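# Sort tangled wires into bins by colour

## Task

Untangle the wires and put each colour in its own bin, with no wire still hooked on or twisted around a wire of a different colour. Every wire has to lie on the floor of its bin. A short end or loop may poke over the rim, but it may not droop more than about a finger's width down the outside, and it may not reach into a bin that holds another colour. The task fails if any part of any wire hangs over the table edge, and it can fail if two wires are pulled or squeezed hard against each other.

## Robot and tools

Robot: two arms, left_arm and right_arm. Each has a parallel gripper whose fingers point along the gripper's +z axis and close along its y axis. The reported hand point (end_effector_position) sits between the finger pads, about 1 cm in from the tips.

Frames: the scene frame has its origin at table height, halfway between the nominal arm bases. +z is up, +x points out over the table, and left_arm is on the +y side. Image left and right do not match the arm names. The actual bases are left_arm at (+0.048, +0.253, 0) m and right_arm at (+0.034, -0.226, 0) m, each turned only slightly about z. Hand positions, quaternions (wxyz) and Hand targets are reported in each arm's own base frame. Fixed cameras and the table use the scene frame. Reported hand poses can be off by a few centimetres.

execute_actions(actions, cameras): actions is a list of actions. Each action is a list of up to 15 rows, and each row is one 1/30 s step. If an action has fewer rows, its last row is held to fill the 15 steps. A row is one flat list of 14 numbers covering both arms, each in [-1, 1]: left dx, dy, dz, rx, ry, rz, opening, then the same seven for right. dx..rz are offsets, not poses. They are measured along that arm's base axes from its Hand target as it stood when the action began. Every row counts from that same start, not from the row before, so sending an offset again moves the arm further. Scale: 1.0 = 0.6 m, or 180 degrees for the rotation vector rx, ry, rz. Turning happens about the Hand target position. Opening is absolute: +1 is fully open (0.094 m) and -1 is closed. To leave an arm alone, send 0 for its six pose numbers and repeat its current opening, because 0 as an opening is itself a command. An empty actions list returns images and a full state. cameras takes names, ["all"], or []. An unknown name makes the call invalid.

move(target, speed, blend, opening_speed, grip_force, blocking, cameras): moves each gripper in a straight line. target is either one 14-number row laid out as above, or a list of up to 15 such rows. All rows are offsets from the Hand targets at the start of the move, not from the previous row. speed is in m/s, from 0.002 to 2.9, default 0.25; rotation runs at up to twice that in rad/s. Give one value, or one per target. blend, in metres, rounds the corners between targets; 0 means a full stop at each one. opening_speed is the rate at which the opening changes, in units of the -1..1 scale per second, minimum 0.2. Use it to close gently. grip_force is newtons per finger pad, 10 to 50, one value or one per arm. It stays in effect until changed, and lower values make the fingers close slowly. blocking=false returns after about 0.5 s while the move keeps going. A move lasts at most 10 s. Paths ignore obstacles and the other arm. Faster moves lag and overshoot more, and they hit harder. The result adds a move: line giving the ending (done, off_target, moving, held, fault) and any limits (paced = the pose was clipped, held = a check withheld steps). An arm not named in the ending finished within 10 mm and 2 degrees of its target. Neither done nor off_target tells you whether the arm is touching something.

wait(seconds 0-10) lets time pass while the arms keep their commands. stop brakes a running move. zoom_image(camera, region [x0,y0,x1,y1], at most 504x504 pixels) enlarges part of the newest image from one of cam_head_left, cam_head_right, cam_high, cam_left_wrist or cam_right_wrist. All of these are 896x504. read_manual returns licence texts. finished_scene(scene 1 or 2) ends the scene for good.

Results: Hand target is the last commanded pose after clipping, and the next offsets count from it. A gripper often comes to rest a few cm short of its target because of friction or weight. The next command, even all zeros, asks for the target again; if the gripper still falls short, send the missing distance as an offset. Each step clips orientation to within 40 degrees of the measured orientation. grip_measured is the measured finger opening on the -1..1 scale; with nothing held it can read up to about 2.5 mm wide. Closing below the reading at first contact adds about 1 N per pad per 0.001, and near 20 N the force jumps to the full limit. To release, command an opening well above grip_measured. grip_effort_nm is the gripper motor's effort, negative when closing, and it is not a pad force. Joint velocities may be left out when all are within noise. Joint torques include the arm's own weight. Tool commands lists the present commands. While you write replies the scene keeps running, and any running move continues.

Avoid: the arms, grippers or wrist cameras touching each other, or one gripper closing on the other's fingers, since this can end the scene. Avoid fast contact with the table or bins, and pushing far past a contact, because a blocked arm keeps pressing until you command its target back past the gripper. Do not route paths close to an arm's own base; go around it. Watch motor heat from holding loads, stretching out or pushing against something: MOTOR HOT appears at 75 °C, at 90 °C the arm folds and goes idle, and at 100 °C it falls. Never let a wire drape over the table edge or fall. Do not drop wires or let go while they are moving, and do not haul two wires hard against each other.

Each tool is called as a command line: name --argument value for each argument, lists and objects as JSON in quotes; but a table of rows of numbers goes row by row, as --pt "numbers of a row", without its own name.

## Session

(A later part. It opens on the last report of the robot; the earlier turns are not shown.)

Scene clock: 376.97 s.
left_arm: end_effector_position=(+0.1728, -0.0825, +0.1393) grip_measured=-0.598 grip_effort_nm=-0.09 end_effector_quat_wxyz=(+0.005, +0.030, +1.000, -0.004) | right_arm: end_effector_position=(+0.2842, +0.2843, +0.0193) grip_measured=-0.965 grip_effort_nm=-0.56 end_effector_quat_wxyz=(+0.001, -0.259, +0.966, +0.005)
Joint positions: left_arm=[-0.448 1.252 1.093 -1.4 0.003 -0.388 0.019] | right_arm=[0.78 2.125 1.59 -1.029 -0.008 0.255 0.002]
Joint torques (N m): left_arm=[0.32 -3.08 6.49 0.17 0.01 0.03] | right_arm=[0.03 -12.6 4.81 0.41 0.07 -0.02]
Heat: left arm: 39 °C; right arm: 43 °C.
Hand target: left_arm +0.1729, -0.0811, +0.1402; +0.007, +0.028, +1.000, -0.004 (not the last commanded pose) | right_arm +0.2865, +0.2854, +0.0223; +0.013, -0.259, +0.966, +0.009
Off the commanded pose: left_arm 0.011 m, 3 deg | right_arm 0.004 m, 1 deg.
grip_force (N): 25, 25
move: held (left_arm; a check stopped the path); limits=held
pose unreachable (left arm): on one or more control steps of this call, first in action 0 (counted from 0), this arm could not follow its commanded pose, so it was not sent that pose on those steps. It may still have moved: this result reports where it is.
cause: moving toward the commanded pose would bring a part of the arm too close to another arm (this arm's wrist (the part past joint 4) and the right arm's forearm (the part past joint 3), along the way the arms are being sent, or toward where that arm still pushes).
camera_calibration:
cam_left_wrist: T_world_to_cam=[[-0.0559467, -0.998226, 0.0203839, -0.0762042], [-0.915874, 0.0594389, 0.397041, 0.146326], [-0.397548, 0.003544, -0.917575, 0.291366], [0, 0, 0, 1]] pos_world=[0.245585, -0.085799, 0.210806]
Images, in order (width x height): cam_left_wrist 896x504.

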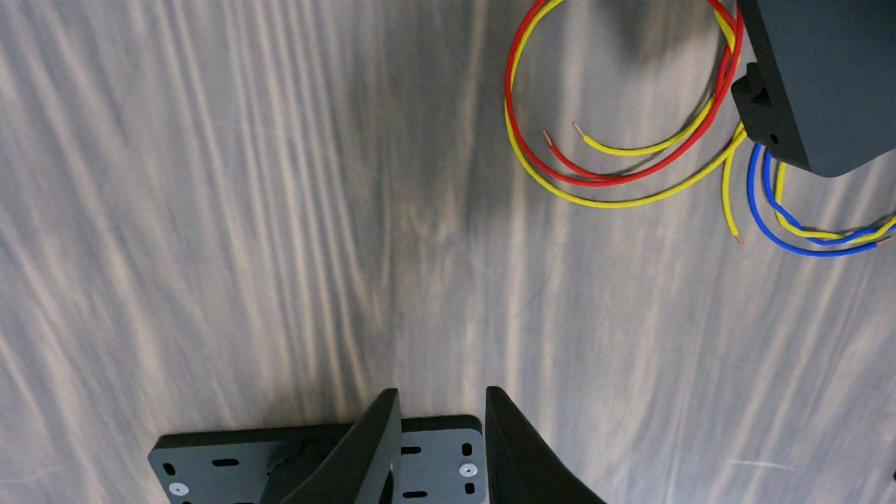

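move --pt "-0.03 0.0 -0.02 -0.1015 -0.1695 -0.305 -0.6 0 0 0 0 0 0 -0.98" --pt "0.002 -0.163 -0.15 -0.1015 -0.1695 -0.305 -0.6 0 0 0 0 0 0 -0.98" --speed 0.12 --blend '[0.01,0]' --cameras '["cam_left_wrist"]'

Scene clock: 406.20 s.
left_arm: end_effector_position=(+0.1753, -0.1788, +0.0552) grip_measured=-0.598 grip_effort_nm=-0.09 end_effector_quat_wxyz=(+0.260, +0.477, +0.826, -0.151) | right_arm: end_effector_position=(+0.2842, +0.2843, +0.0193) grip_measured=-0.965 grip_effort_nm=-0.56 end_effector_quat_wxyz=(+0.001, -0.259, +0.966, +0.005)
Joint positions: left_arm=[-0.631 0.987 0.438 -0.453 0.235 0.347 0.019] | right_arm=[0.78 2.125 1.59 -1.029 -0.008 0.255 0.002]
Joint torques (N m): left_arm=[-0.7 -1.25 5.65 1.37 0.07 -0.02] | right_arm=[0.02 -12.63 4.79 0.41 0.06 -0.02]
Heat: left arm: 38 °C; right arm: 44 °C.
Hand target: left_arm +0.1740, -0.1790, +0.0502; +0.260, +0.477, +0.826, -0.150 | right_arm +0.2865, +0.2854, +0.0223; +0.013, -0.259, +0.966, +0.009
Off the commanded pose: left_arm 0.005 m, 0 deg | right_arm 0.004 m, 1 deg.
grip_force (N): 25, 25
move: done
camera_calibration:
cam_left_wrist: T_world_to_cam=[[-0.868137, -0.496124, 0.0141211, 0.0619175], [-0.489349, 0.850836, -0.19135, 0.287031], [0.0829186, -0.173028, -0.98142, 0.103309], [0, 0, 0, 1]] pos_world=[0.185645, -0.195622, 0.155439]
Images, in order (width x height): cam_left_wrist 896x504.

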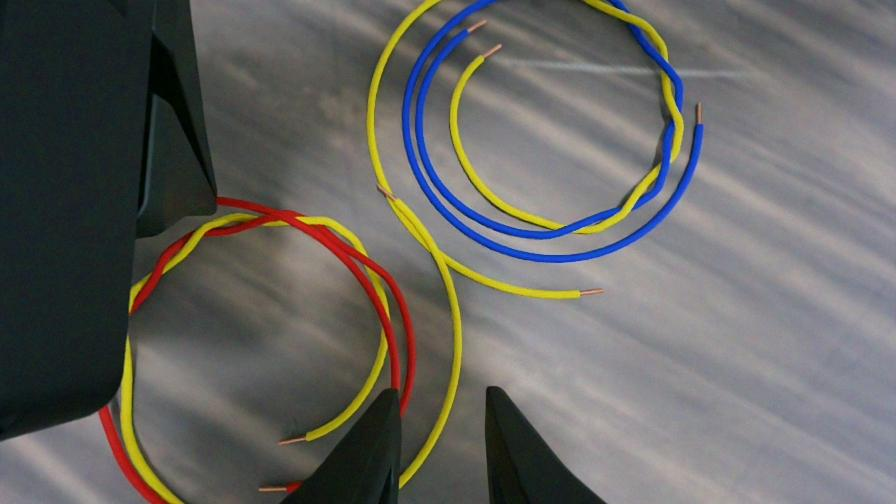

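move --pt "0.0133 -0.0367 -0.045 0 0 0 -0.6 0 0 0 0 0 0 -0.98" --pt "0.0133 -0.0367 -0.062 0 0 0 -0.6 0 0 0 0 0 0 -0.98" --speed 0.06 --cameras '["cam_left_wrist"]'

zoom_image --camera "cam_left_wrist" --region '[320, 200, 620, 504]'

Scene clock: 417.63 s.
left_arm: end_effector_position=(+0.1848, -0.2022, +0.0186) grip_measured=-0.598 grip_effort_nm=-0.09 end_effector_quat_wxyz=(+0.261, +0.477, +0.825, -0.151) | right_arm: end_effector_position=(+0.2843, +0.2844, +0.0193) grip_measured=-0.965 grip_effort_nm=-0.56 end_effector_quat_wxyz=(+0.002, -0.259, +0.966, +0.005)
Joint positions: left_arm=[-0.707 1.206 0.375 -0.154 0.194 0.282 0.019] | right_arm=[0.78 2.125 1.59 -1.028 -0.008 0.255 0.002]
Joint torques (N m): left_arm=[-0.7 -2.04 4.72 1.46 0.06 -0.04] | right_arm=[0.02 -12.63 4.79 0.41 0.06 -0.02]
Heat: left arm: 38 °C; right arm: 44 °C.
Hand target: left_arm +0.1821, -0.2010, +0.0131; +0.261, +0.477, +0.826, -0.150 | right_arm +0.2865, +0.2854, +0.0223; +0.013, -0.259, +0.966, +0.009
Off the commanded pose: left_arm 0.006 m, 0 deg | right_arm 0.004 m, 1 deg.
grip_force (N): 25, 25
move: done
camera_calibration:
cam_left_wrist: T_world_to_cam=[[-0.868417, -0.495655, 0.0133438, 0.0593305], [-0.488546, 0.850745, -0.193795, 0.304467], [0.0847032, -0.174814, -0.980951, 0.061802], [0, 0, 0, 1]] pos_world=[0.195035, -0.218812, 0.118837]
Images, in order (width x height): cam_left_wrist 896x504.

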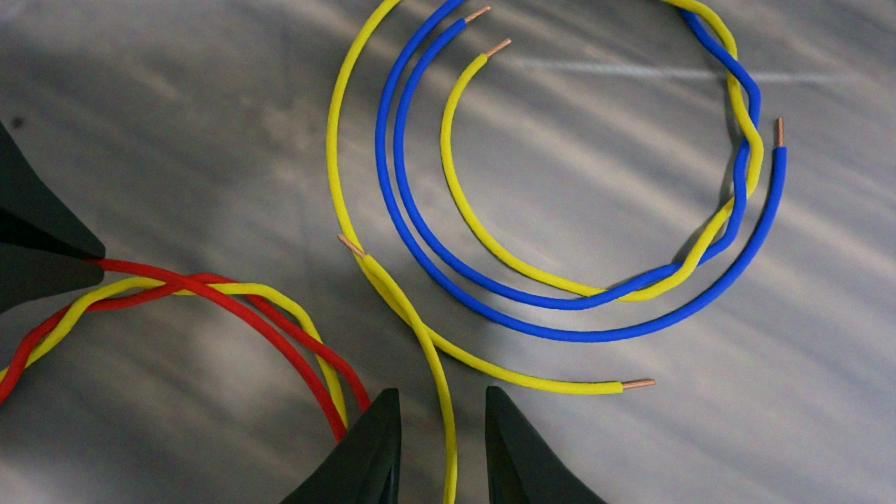

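Scaled by 1.658 from the camera's 896x504 image, which has a finer 1280x720 frame.

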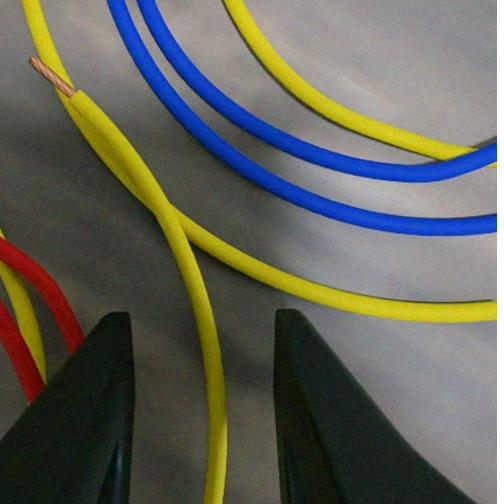

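move --pt "0 0 -0.008 0 0 0 -0.6 0 0 0 0 0 0 -0.98" --pt "0 0 -0.003 0 0 0 -0.98 0 0 0 0 0 0 -0.98" --speed 0.04 --opening_speed 0.5 --cameras '["cam_left_wrist"]'

Scene clock: 432.00 s.
left_arm: end_effector_position=(+0.1887, -0.2047, +0.0179) grip_measured=-0.974 grip_effort_nm=-0.33 end_effector_quat_wxyz=(+0.272, +0.476, +0.822, -0.151) | right_arm: end_effector_position=(+0.2843, +0.2844, +0.0193) grip_measured=-0.965 grip_effort_nm=-0.56 end_effector_quat_wxyz=(+0.002, -0.259, +0.966, +0.005)
Joint positions: left_arm=[-0.707 1.219 0.364 -0.107 0.19 0.282 0.001] | right_arm=[0.78 2.125 1.59 -1.028 -0.008 0.255 0.002]
Joint torques (N m): left_arm=[-0.72 -2.37 5.2 1.1 0.09 -0.04] | right_arm=[0.05 -12.62 4.81 0.41 0.06 -0.01]
Heat: left arm: 37 °C; right arm: 44 °C.
Hand target: left_arm +0.1820, -0.2010, +0.0112; +0.261, +0.477, +0.826, -0.150 | right_arm +0.2865, +0.2854, +0.0223; +0.013, -0.259, +0.966, +0.009
Off the commanded pose: left_arm 0.010 m, 1 deg | right_arm 0.004 m, 1 deg.
grip_force (N): 25, 25
move: done
camera_calibration:
cam_left_wrist: T_world_to_cam=[[-0.867613, -0.497232, 0.00287364, 0.0612357], [-0.486245, 0.847206, -0.214027, 0.307477], [0.103987, -0.18709, -0.976823, 0.0540485], [0, 0, 0, 1]] pos_world=[0.197018, -0.219936, 0.118428]
Images, in order (width x height): cam_left_wrist 896x504.

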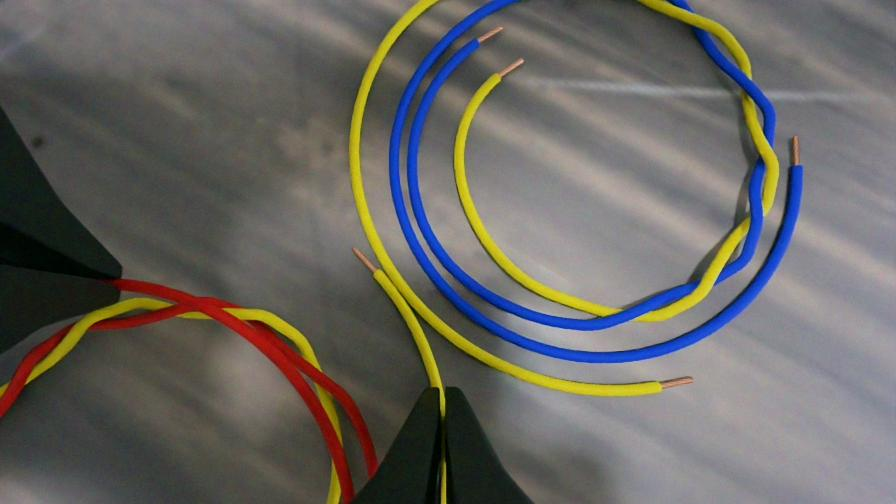

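move --pt "0 0 0 0 0 0 -0.98 0 0 0.2 0 0 0 -0.98" --pt "0.0 0.05 0.1 0 0 0 -0.98 0 -0.1 0.4 0 0 0 -0.98" --speed 0.06 --blend '[0.02,0]' --cameras '["cam_left_wrist","cam_right_wrist","cam_head_left","cam_head_right"]'

zoom_image --camera "cam_head_right" --region '[420, 180, 600, 350]'

zoom_image --camera "cam_head_left" --region '[400, 180, 580, 350]'

Scene clock: 441.47 s.
left_arm: end_effector_position=(+0.1887, -0.2047, +0.0179) grip_measured=-0.974 grip_effort_nm=-0.33 end_effector_quat_wxyz=(+0.272, +0.476, +0.822, -0.151) | right_arm: end_effector_position=(+0.2813, +0.2814, +0.0510) grip_measured=-0.965 grip_effort_nm=-0.56 end_effector_quat_wxyz=(-0.010, -0.259, +0.966, -0.001)
Joint positions: left_arm=[-0.707 1.219 0.364 -0.107 0.19 0.282 0.001] | right_arm=[0.78 2.106 1.689 -1.174 -0.008 0.255 0.002]
Joint torques (N m): left_arm=[-0.72 -2.4 5.2 1.1 0.09 -0.04] | right_arm=[0.01 -11.22 5.91 0.16 0 -0.03]
Heat: left arm: 37 °C; right arm: 44 °C.
Hand target: left_arm +0.1820, -0.2010, +0.0112; +0.261, +0.477, +0.826, -0.150 (not the last commanded pose) | right_arm +0.2814, +0.2815, +0.0511; -0.010, -0.259, +0.966, -0.001 (not the last commanded pose)
Off the commanded pose: left_arm 0.063 m, 1 deg | right_arm 0.219 m, 3 deg.
grip_force (N): 25, 25
move: held (right_arm; a check stopped the path), off_target (left_arm; braked when a check withheld steps of right_arm); path passed 0 of 2 targets; limits=held
pose unreachable (right arm): on one or more control steps of this call, first in action 0 (counted from 0), this arm could not follow its commanded pose, so it was not sent that pose on those steps. It may still have moved: this result reports where it is.
cause: moving toward the commanded pose would bring a part of the arm too close to another arm (this arm's gripper housing and the left arm's wrist (the part past joint 4), at the place that arm is still heading or pushing toward).
camera_calibration:
cam_left_wrist: T_world_to_cam=[[-0.867613, -0.497232, 0.00287364, 0.0612357], [-0.486245, 0.847206, -0.214027, 0.307477], [0.103987, -0.18709, -0.976823, 0.0540485], [0, 0, 0, 1]] pos_world=[0.197018, -0.219936, 0.118428]
cam_right_wrist: T_world_to_cam=[[0.508476, -0.861056, 0.00582223, 0.09812], [-0.763707, -0.447845, 0.46496, 0.352477], [-0.397749, -0.240867, -0.885313, 0.315684], [0, 0, 0, 1]] pos_world=[0.344861, 0.31838, 0.11502]
Images, in order (width x height): cam_head_left 896x504, cam_head_right 896x504, cam_left_wrist 896x504, cam_right_wrist 896x504.

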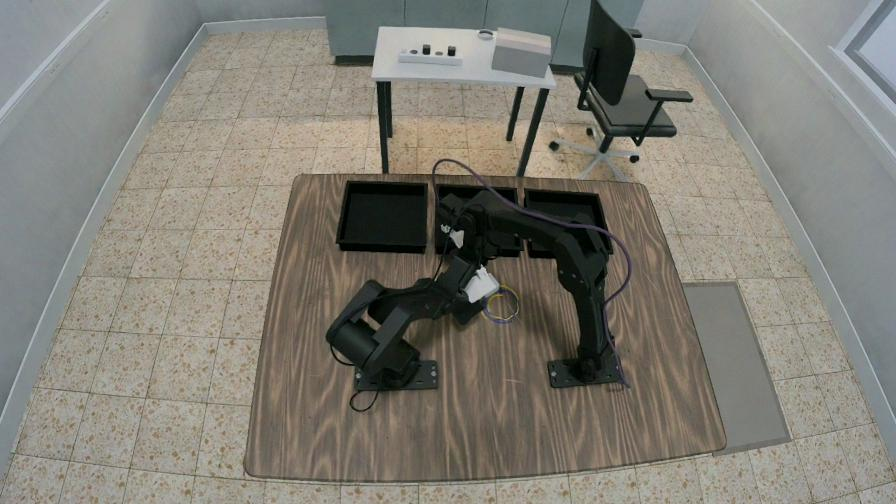

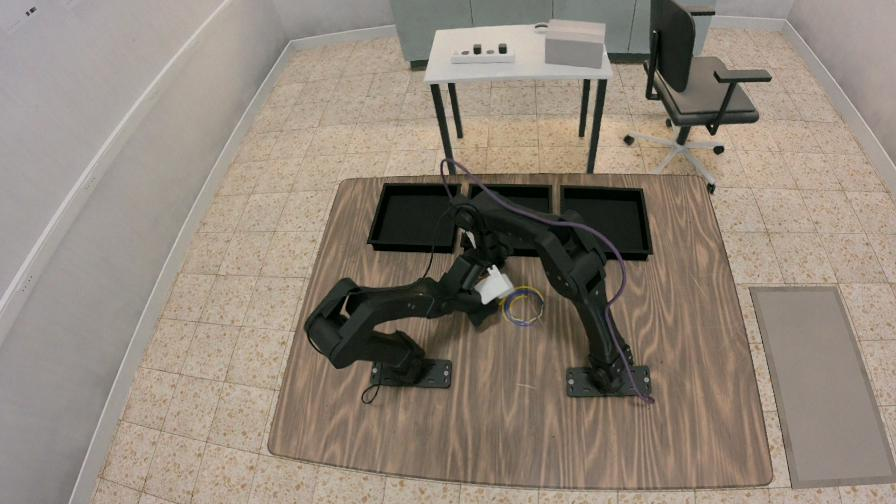

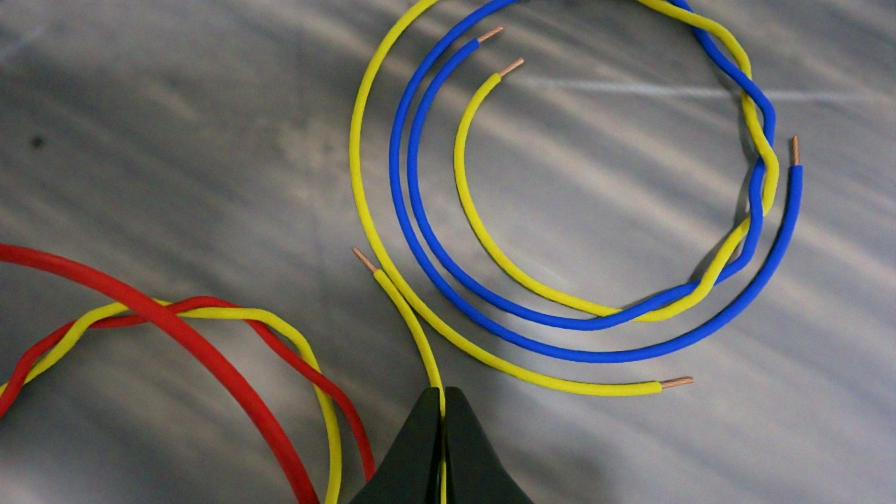

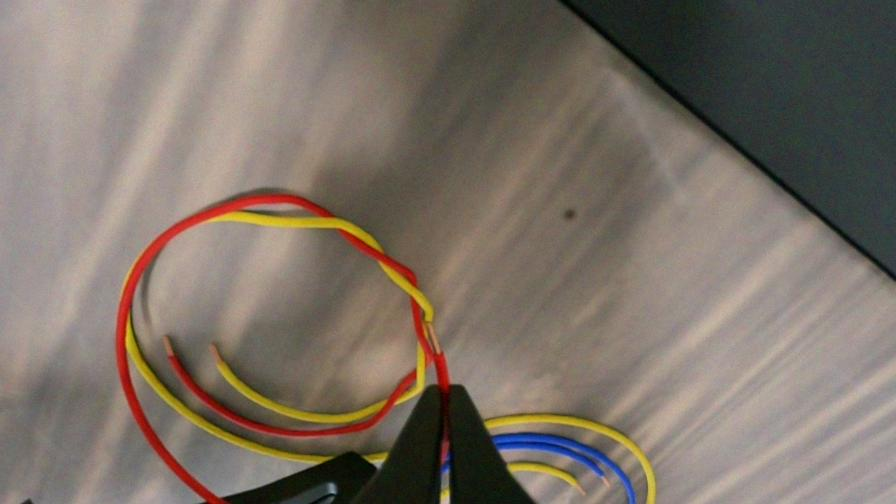

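Scaled by 2.800 from the camera's 896x504 image, which has a finer 1280x720 frame.

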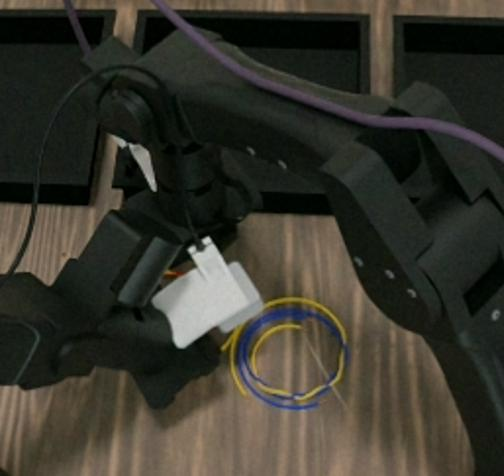

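Scaled by 2.800 from the camera's 896x504 image, which has a finer 1280x720 frame.

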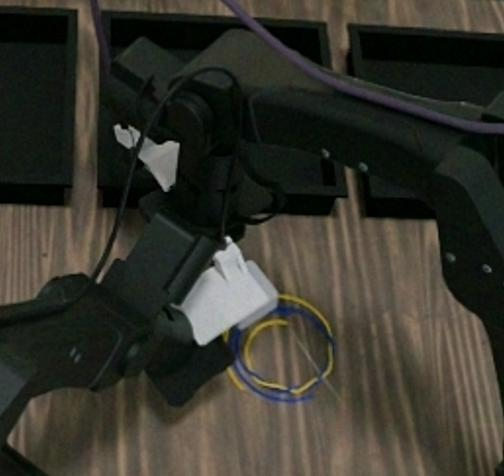

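move --pt "-0.06 0.07 0.06 0 0 0 -0.98 0 0 0 0 0 0 -0.98" --pt "-0.06 0.07 0.06 0 0 0 -0.98 0.06 0 0.2 0 0 0 -0.98" --speed 0.06 --blend '[0.02,0]' --cameras '["cam_left_wrist","cam_right_wrist","cam_head_right"]'

zoom_image --camera "cam_head_right" --region '[420, 180, 600, 350]'

Scene clock: 454.70 s.
left_arm: end_effector_position=(+0.1498, -0.1599, +0.0486) grip_measured=-0.974 grip_effort_nm=-0.33 end_effector_quat_wxyz=(+0.264, +0.475, +0.827, -0.144) | right_arm: end_effector_position=(+0.3131, +0.2811, +0.1430) grip_measured=-0.965 grip_effort_nm=-0.56 end_effector_quat_wxyz=(+0.007, -0.258, +0.966, +0.008)
Joint positions: left_arm=[-0.651 0.79 0.346 -0.548 0.209 0.33 0.001] | right_arm=[0.726 2.178 2.17 -1.543 -0.008 0.204 0.002]
Joint torques (N m): left_arm=[0.57 -1.26 6.97 1.02 0.28 0.08] | right_arm=[-0.47 -15.66 9.51 0.1 0.01 -0.1]
Heat: left arm: 37 °C; right arm: 44 °C.
Hand target: left_arm +0.1460, -0.1589, +0.0472; +0.260, +0.477, +0.826, -0.150 | right_arm +0.3173, +0.2815, +0.1712; -0.010, -0.259, +0.966, -0.001
Off the commanded pose: left_arm 0.004 m, 1 deg | right_arm 0.028 m, 2 deg.
joint sent to its limit (right arm) — joint 4 (wrist pitch), lower limit. The joint targets are off in orientation, not in position.
grip_force (N): 25, 25
move: off_target (right_arm)
camera_calibration:
cam_left_wrist: T_world_to_cam=[[-0.864334, -0.502918, 0.000113973, 0.0483177], [-0.493574, 0.848232, -0.192061, 0.257429], [0.0964943, -0.166061, -0.981383, 0.10121], [0, 0, 0, 1]] pos_world=[0.159057, -0.177252, 0.148763]
cam_right_wrist: T_world_to_cam=[[0.506169, -0.86243, -0.0028565, 0.0833713], [-0.777707, -0.457871, 0.430728, 0.345857], [-0.37278, -0.215799, -0.902477, 0.397264], [0, 0, 0, 1]] pos_world=[0.374867, 0.315989, 0.20979]
Images, in order (width x height): cam_head_right 896x504, cam_left_wrist 896x504, cam_right_wrist 896x504.

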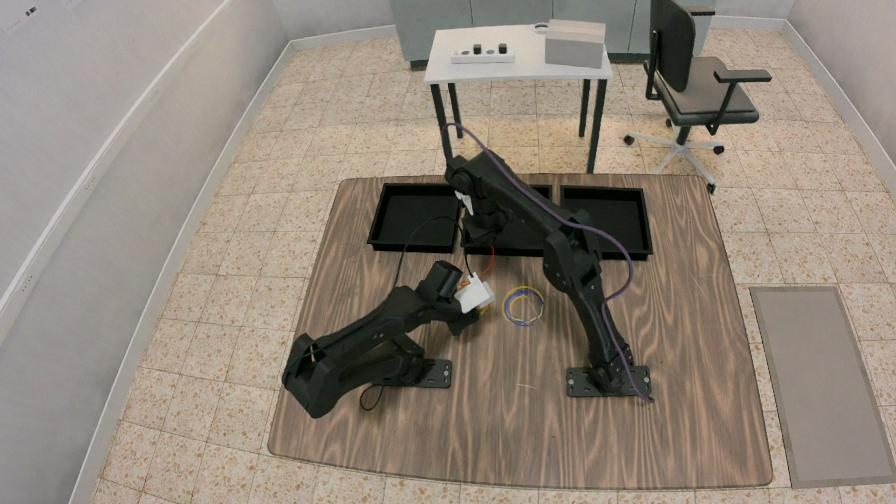

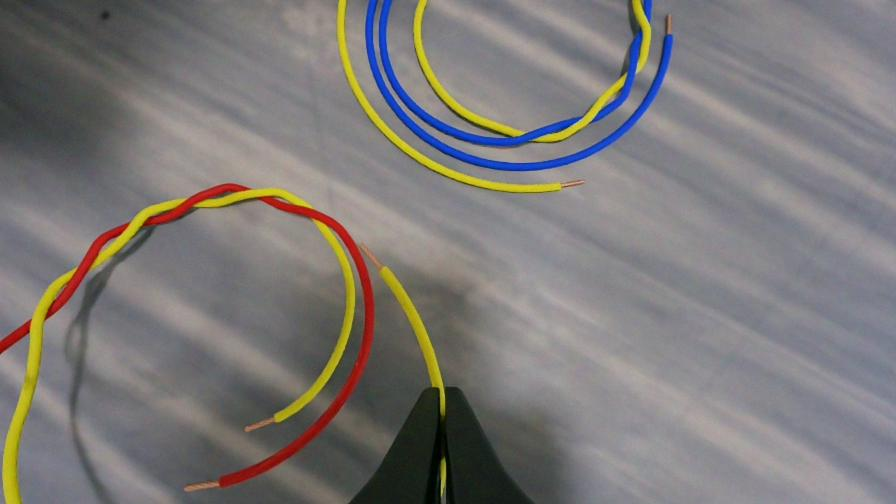

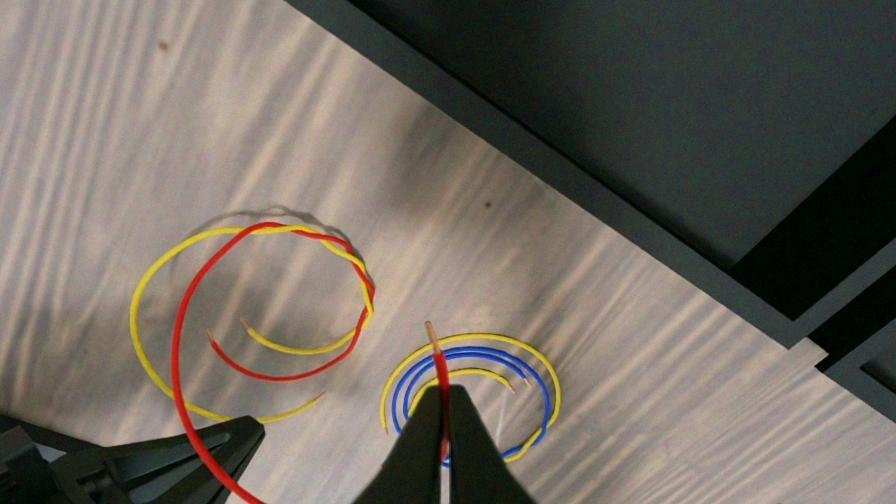

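Scaled by 2.800 from the camera's 896x504 image, which has a finer 1280x720 frame.

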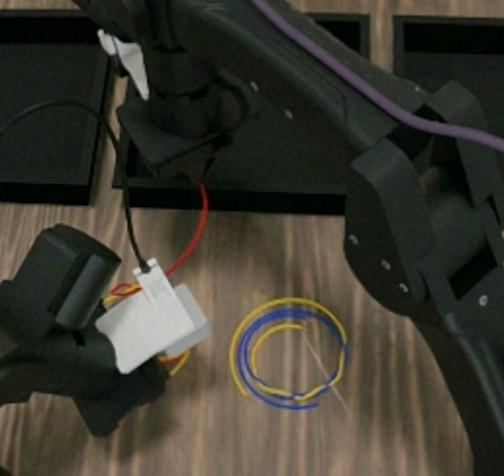

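move --pt "-0.02 0.02 0.02 0 0 0 -0.98 0.0 -0.03 0.12 0 0 0 -0.98" --pt "-0.06 0.06 0.1 0 0 0 -0.98 -0.0 -0.07 0.26 0 0 0 -0.98" --speed 0.06 --blend '[0.02,0]' --cameras '["cam_left_wrist","cam_right_wrist","cam_head_right"]'

zoom_image --camera "cam_head_right" --region '[420, 180, 600, 350]'

zoom_image --camera "cam_right_wrist" --region '[150, 180, 500, 450]'

Scene clock: 465.97 s.
left_arm: end_effector_position=(+0.1086, -0.1197, +0.0911) grip_measured=-0.974 grip_effort_nm=-0.32 end_effector_quat_wxyz=(+0.242, +0.476, +0.833, -0.142) | right_arm: end_effector_position=(+0.3201, +0.2442, +0.3049) grip_measured=-0.965 grip_effort_nm=-0.56 end_effector_quat_wxyz=(+0.209, -0.250, +0.941, +0.089)
Joint positions: left_arm=[-0.546 0.511 0.497 -1.046 0.263 0.423 0.001] | right_arm=[0.646 1.859 2.295 -1.548 -0.008 0.128 0.002]
Joint torques (N m): left_arm=[0.58 0.23 11.36 0.93 0.32 0.02] | right_arm=[-0.5 -10.96 8.55 0.91 -0.01 -0.1]
Heat: left arm: 38 °C; right arm: 44 °C.
Hand target: left_arm +0.1100, -0.1230, +0.1073; +0.261, +0.477, +0.826, -0.150 | right_arm +0.3174, +0.2395, +0.3270; -0.010, -0.259, +0.966, -0.001
Off the commanded pose: left_arm 0.016 m, 2 deg | right_arm 0.023 m, 27 deg.
joint sent to its limit (right arm) — joint 4 (wrist pitch), lower limit. The joint targets are off in orientation, not in position.
grip_force (N): 25, 25
move: off_target (left_arm, right_arm)
camera_calibration:
cam_left_wrist: T_world_to_cam=[[-0.863911, -0.503265, 0.0195433, 0.0311393], [-0.500146, 0.852696, -0.150875, 0.208622], [0.0592656, -0.140117, -0.98836, 0.161387], [0, 0, 0, 1]] pos_world=[0.121678, -0.139607, 0.190375]
cam_right_wrist: T_world_to_cam=[[0.512012, -0.857416, -0.0517879, 0.0603901], [-0.858324, -0.513044, 0.0081068, 0.432877], [-0.0335204, 0.0403, -0.998625, 0.396157], [0, 0, 0, 1]] pos_world=[0.353908, 0.257899, 0.395231]
Images, in order (width x height): cam_head_right 896x504, cam_left_wrist 896x504, cam_right_wrist 896x504.

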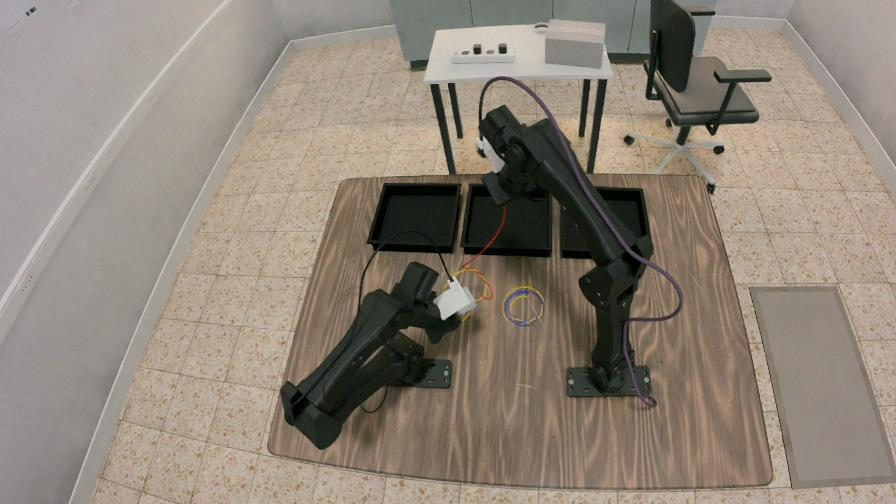

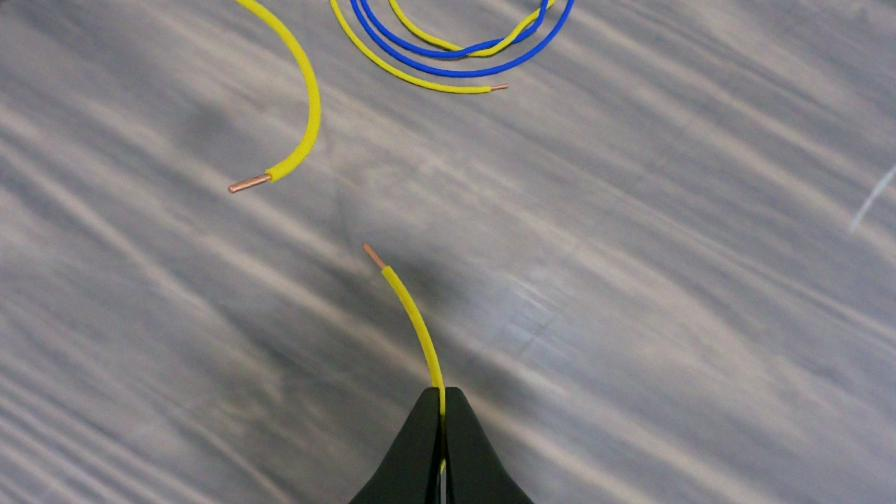

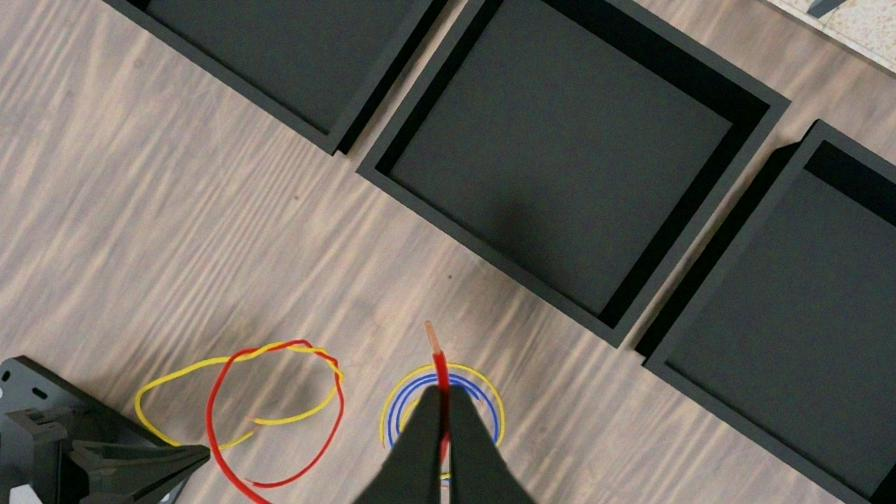

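Scaled by 2.800 from the camera's 896x504 image, which has a finer 1280x720 frame.

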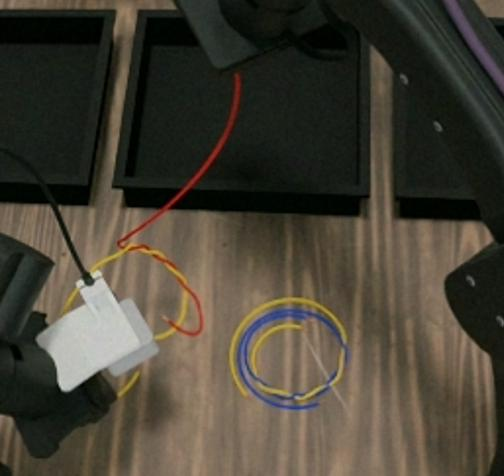

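Scaled by 1.440 from the camera's 896x504 image, which has a finer 1280x720 frame.

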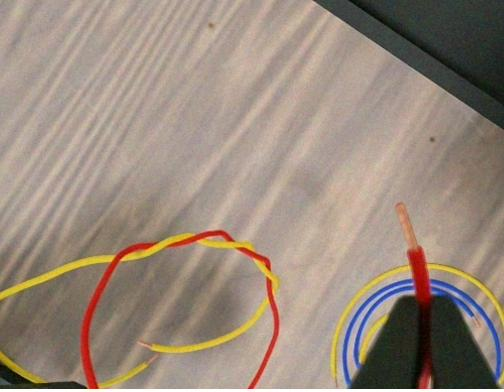

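move --pt "0.0 0.1 0.05 0 0 0 -0.98 0.0 -0.03 0.0 0 0 0 -0.98" --pt "0.15 0.28 0.1 0 0 0 -0.98 -0.0 -0.17 0.0 0 0 0 -0.98" --speed 0.06 --blend '[0.02,0]' --cameras '["cam_left_wrist","cam_right_wrist","cam_head_right","cam_head_left"]'

zoom_image --camera "cam_head_right" --region '[380, 180, 600, 350]'

zoom_image --camera "cam_right_wrist" --region '[0, 200, 450, 504]'

Scene clock: 491.23 s.
left_arm: end_effector_position=(+0.1938, +0.0387, +0.1591) grip_measured=-0.974 grip_effort_nm=-0.32 end_effector_quat_wxyz=(+0.251, +0.476, +0.827, -0.164) | right_arm: end_effector_position=(+0.3229, +0.1473, +0.3202) grip_measured=-0.965 grip_effort_nm=-0.56 end_effector_quat_wxyz=(+0.231, -0.251, +0.939, +0.049)
Joint positions: left_arm=[0.722 1.328 1.093 -1.507 0.588 1.817 0.001] | right_arm=[0.411 1.671 2.127 -1.55 -0.027 -0.104 0.002]
Joint torques (N m): left_arm=[0.88 -2.62 9.89 -0.17 0.38 0.09] | right_arm=[-0.96 -9.29 4.3 0.95 0.17 -0.12]
Heat: left arm: 40 °C; right arm: 44 °C.
Hand target: left_arm +0.2000, +0.0450, +0.1673; +0.261, +0.477, +0.826, -0.150 | right_arm +0.3174, +0.1376, +0.3271; -0.010, -0.259, +0.966, -0.001
Off the commanded pose: left_arm 0.012 m, 2 deg | right_arm 0.013 m, 28 deg.
joint sent to its limit (right arm) — joint 4 (wrist pitch), lower limit. The joint targets are off in orientation, not in position.
grip_force (N): 25, 25
move: off_target (left_arm, right_arm)
camera_calibration:
cam_left_wrist: T_world_to_cam=[[-0.870429, -0.490239, 0.0449281, 0.179775], [-0.489281, 0.851409, -0.188965, 0.130375], [0.0543857, -0.186463, -0.980956, 0.247334], [0, 0, 0, 1]] pos_world=[0.20682, 0.0232485, 0.259183]
cam_right_wrist: T_world_to_cam=[[0.496849, -0.867129, 0.0350449, -0.0448883], [-0.867364, -0.497506, -0.0129083, 0.392738], [0.0286282, -0.0239832, -0.999302, 0.405073], [0, 0, 0, 1]] pos_world=[0.351353, 0.166181, 0.411433]
Images, in order (width x height): cam_head_left 896x504, cam_head_right 896x504, cam_left_wrist 896x504, cam_right_wrist 896x504.

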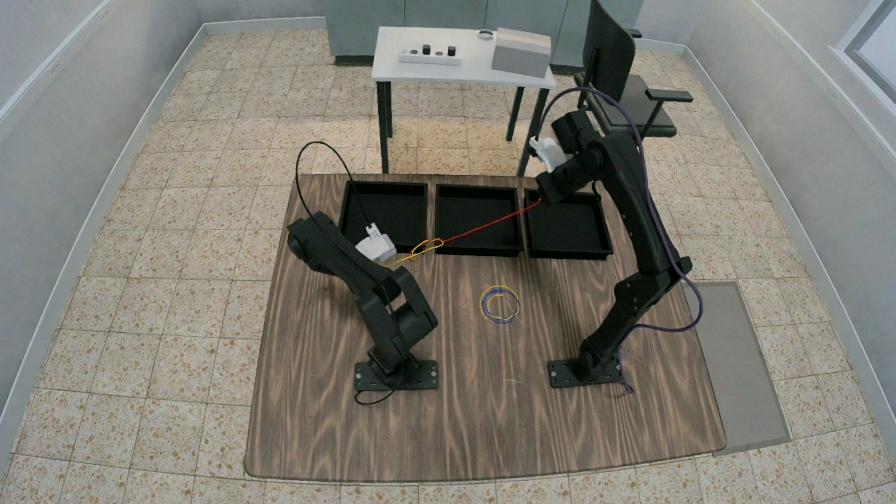

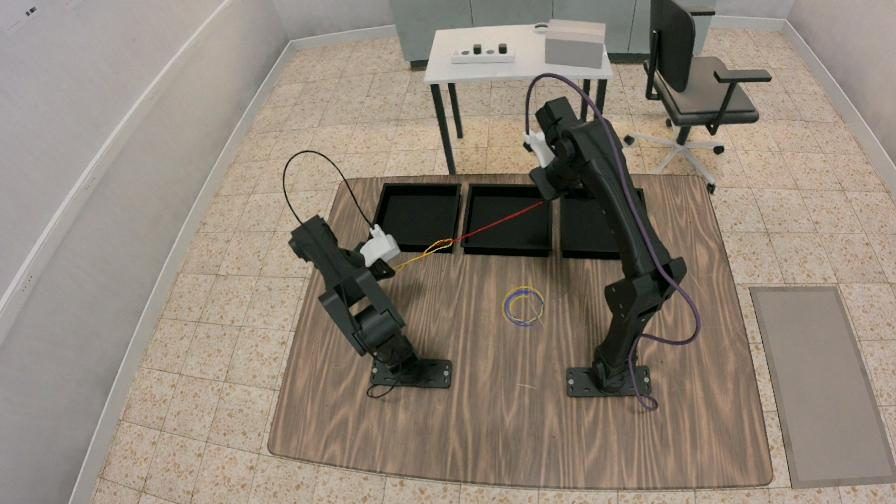

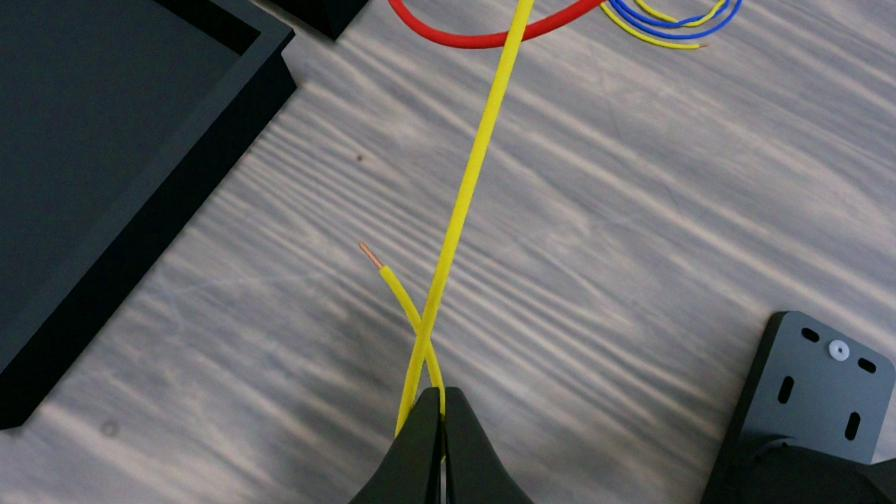

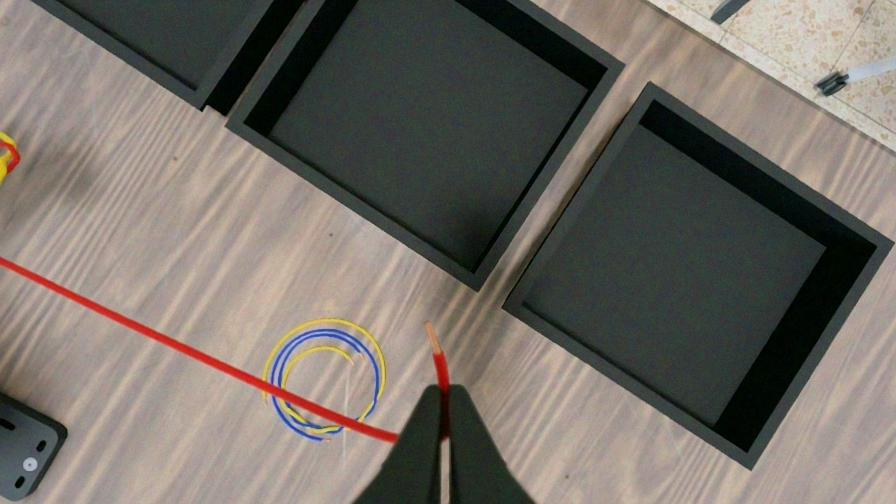

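Scaled by 2.291 from the camera's 896x504 image, which has a finer 1280x720 frame.

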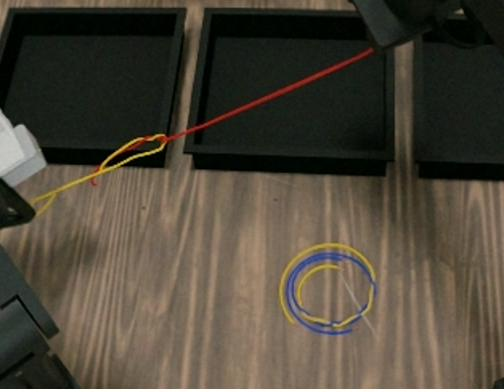

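Scaled by 1.120 from the camera's 896x504 image, which has a finer 1280x720 frame.

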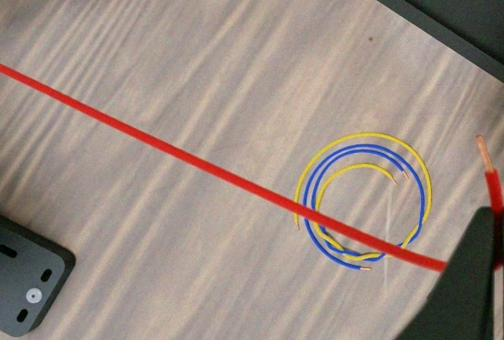

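move --target '[0,0,0,0,0,0,-0.98,0.0,0.09,-0.02,0,0,0,-0.98]' --speed 0.1 --cameras '["cam_left_wrist","cam_right_wrist","cam_high"]'

zoom_image --camera "cam_high" --region '[480, 200, 700, 350]'

zoom_image --camera "cam_left_wrist" --region '[350, 0, 800, 300]'

Scene clock: 506.23 s.
left_arm: end_effector_position=(+0.1936, +0.0393, +0.1591) grip_measured=-0.974 grip_effort_nm=-0.32 end_effector_quat_wxyz=(+0.252, +0.474, +0.828, -0.163) | right_arm: end_effector_position=(+0.3165, +0.1882, +0.3047) grip_measured=-0.965 grip_effort_nm=-0.56 end_effector_quat_wxyz=(+0.207, -0.255, +0.943, +0.056)
Joint positions: left_arm=[0.725 1.328 1.093 -1.507 0.588 1.818 0.001] | right_arm=[0.535 1.734 2.146 -1.551 0.003 0.007 0.002]
Joint torques (N m): left_arm=[0.64 -2.61 9.85 -0.17 0.38 0.08] | right_arm=[0.5 -6.65 8.91 0.9 -0.02 0.06]
Heat: left arm: 41 °C; right arm: 42 °C.
Hand target: left_arm +0.2000, +0.0451, +0.1673; +0.261, +0.477, +0.826, -0.150 | right_arm +0.3174, +0.1915, +0.3151; -0.010, -0.259, +0.966, -0.001
Off the commanded pose: left_arm 0.012 m, 2 deg | right_arm 0.011 m, 26 deg.
joint sent to its limit (right arm) — joint 4 (wrist pitch), lower limit. The joint targets are off in orientation, not in position.
grip_force (N): 25, 25
move: off_target (left_arm, right_arm)
camera_calibration:
cam_left_wrist: T_world_to_cam=[[-0.869103, -0.4926, 0.0447919, 0.179882], [-0.491562, 0.850087, -0.188996, 0.130371], [0.0550221, -0.186275, -0.980956, 0.247311], [0, 0, 0, 1]] pos_world=[0.206814, 0.0238513, 0.259184]
cam_right_wrist: T_world_to_cam=[[0.507537, -0.86156, 0.0109998, -0.00274776], [-0.861378, -0.507039, 0.0306551, 0.393963], [-0.0208339, -0.0250336, -0.999469, 0.406653], [0, 0, 0, 1]] pos_world=[0.349217, 0.207567, 0.394391]
Images, in order (width x height): cam_high 896x504, cam_left_wrist 896x504, cam_right_wrist 896x504.

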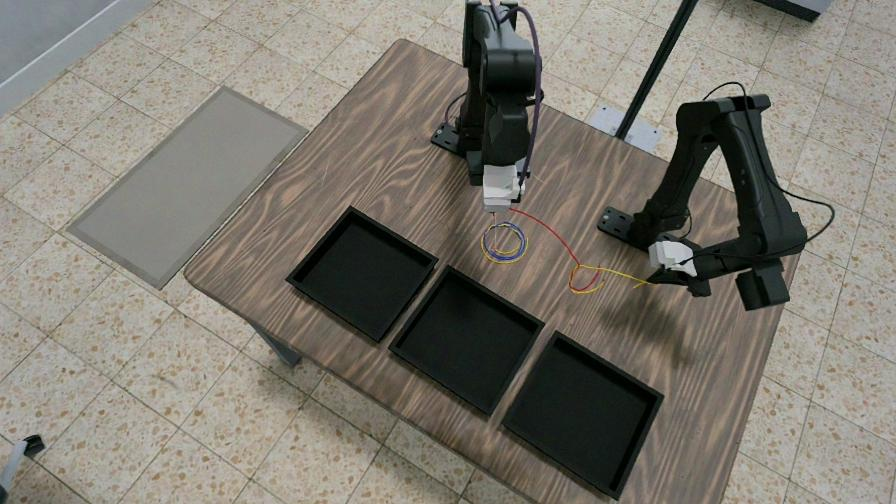

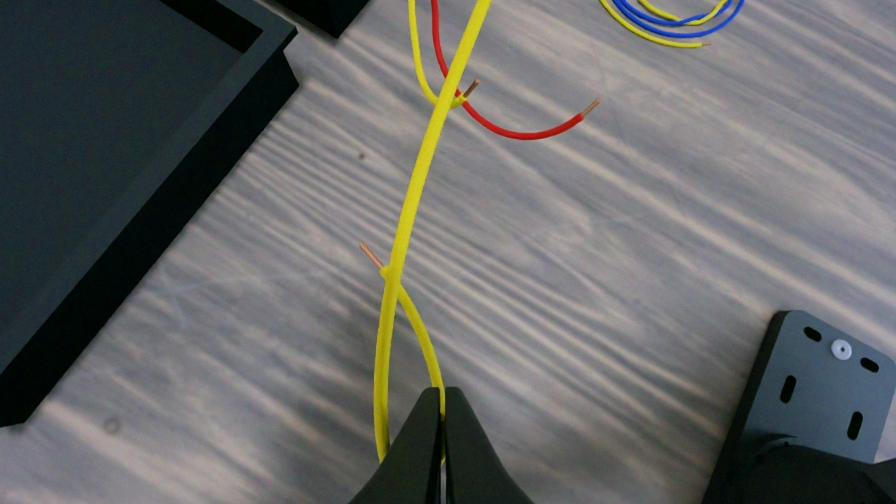

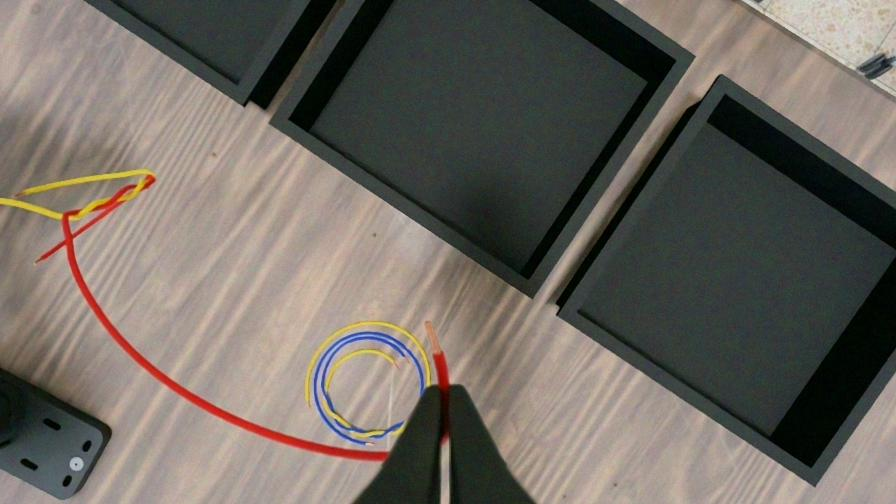

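Scaled by 2.291 from the camera's 896x504 image, which has a finer 1280x720 frame.

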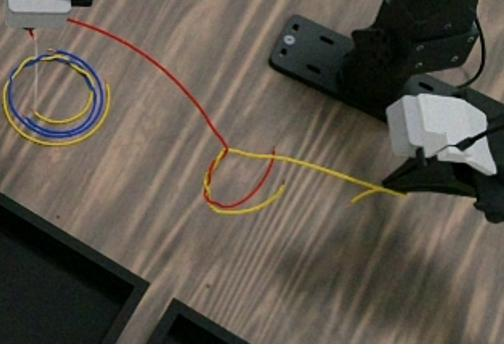

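Scaled by 1.120 from the camera's 896x504 image, which has a finer 1280x720 frame.

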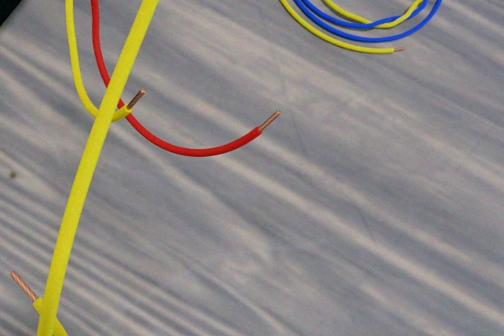

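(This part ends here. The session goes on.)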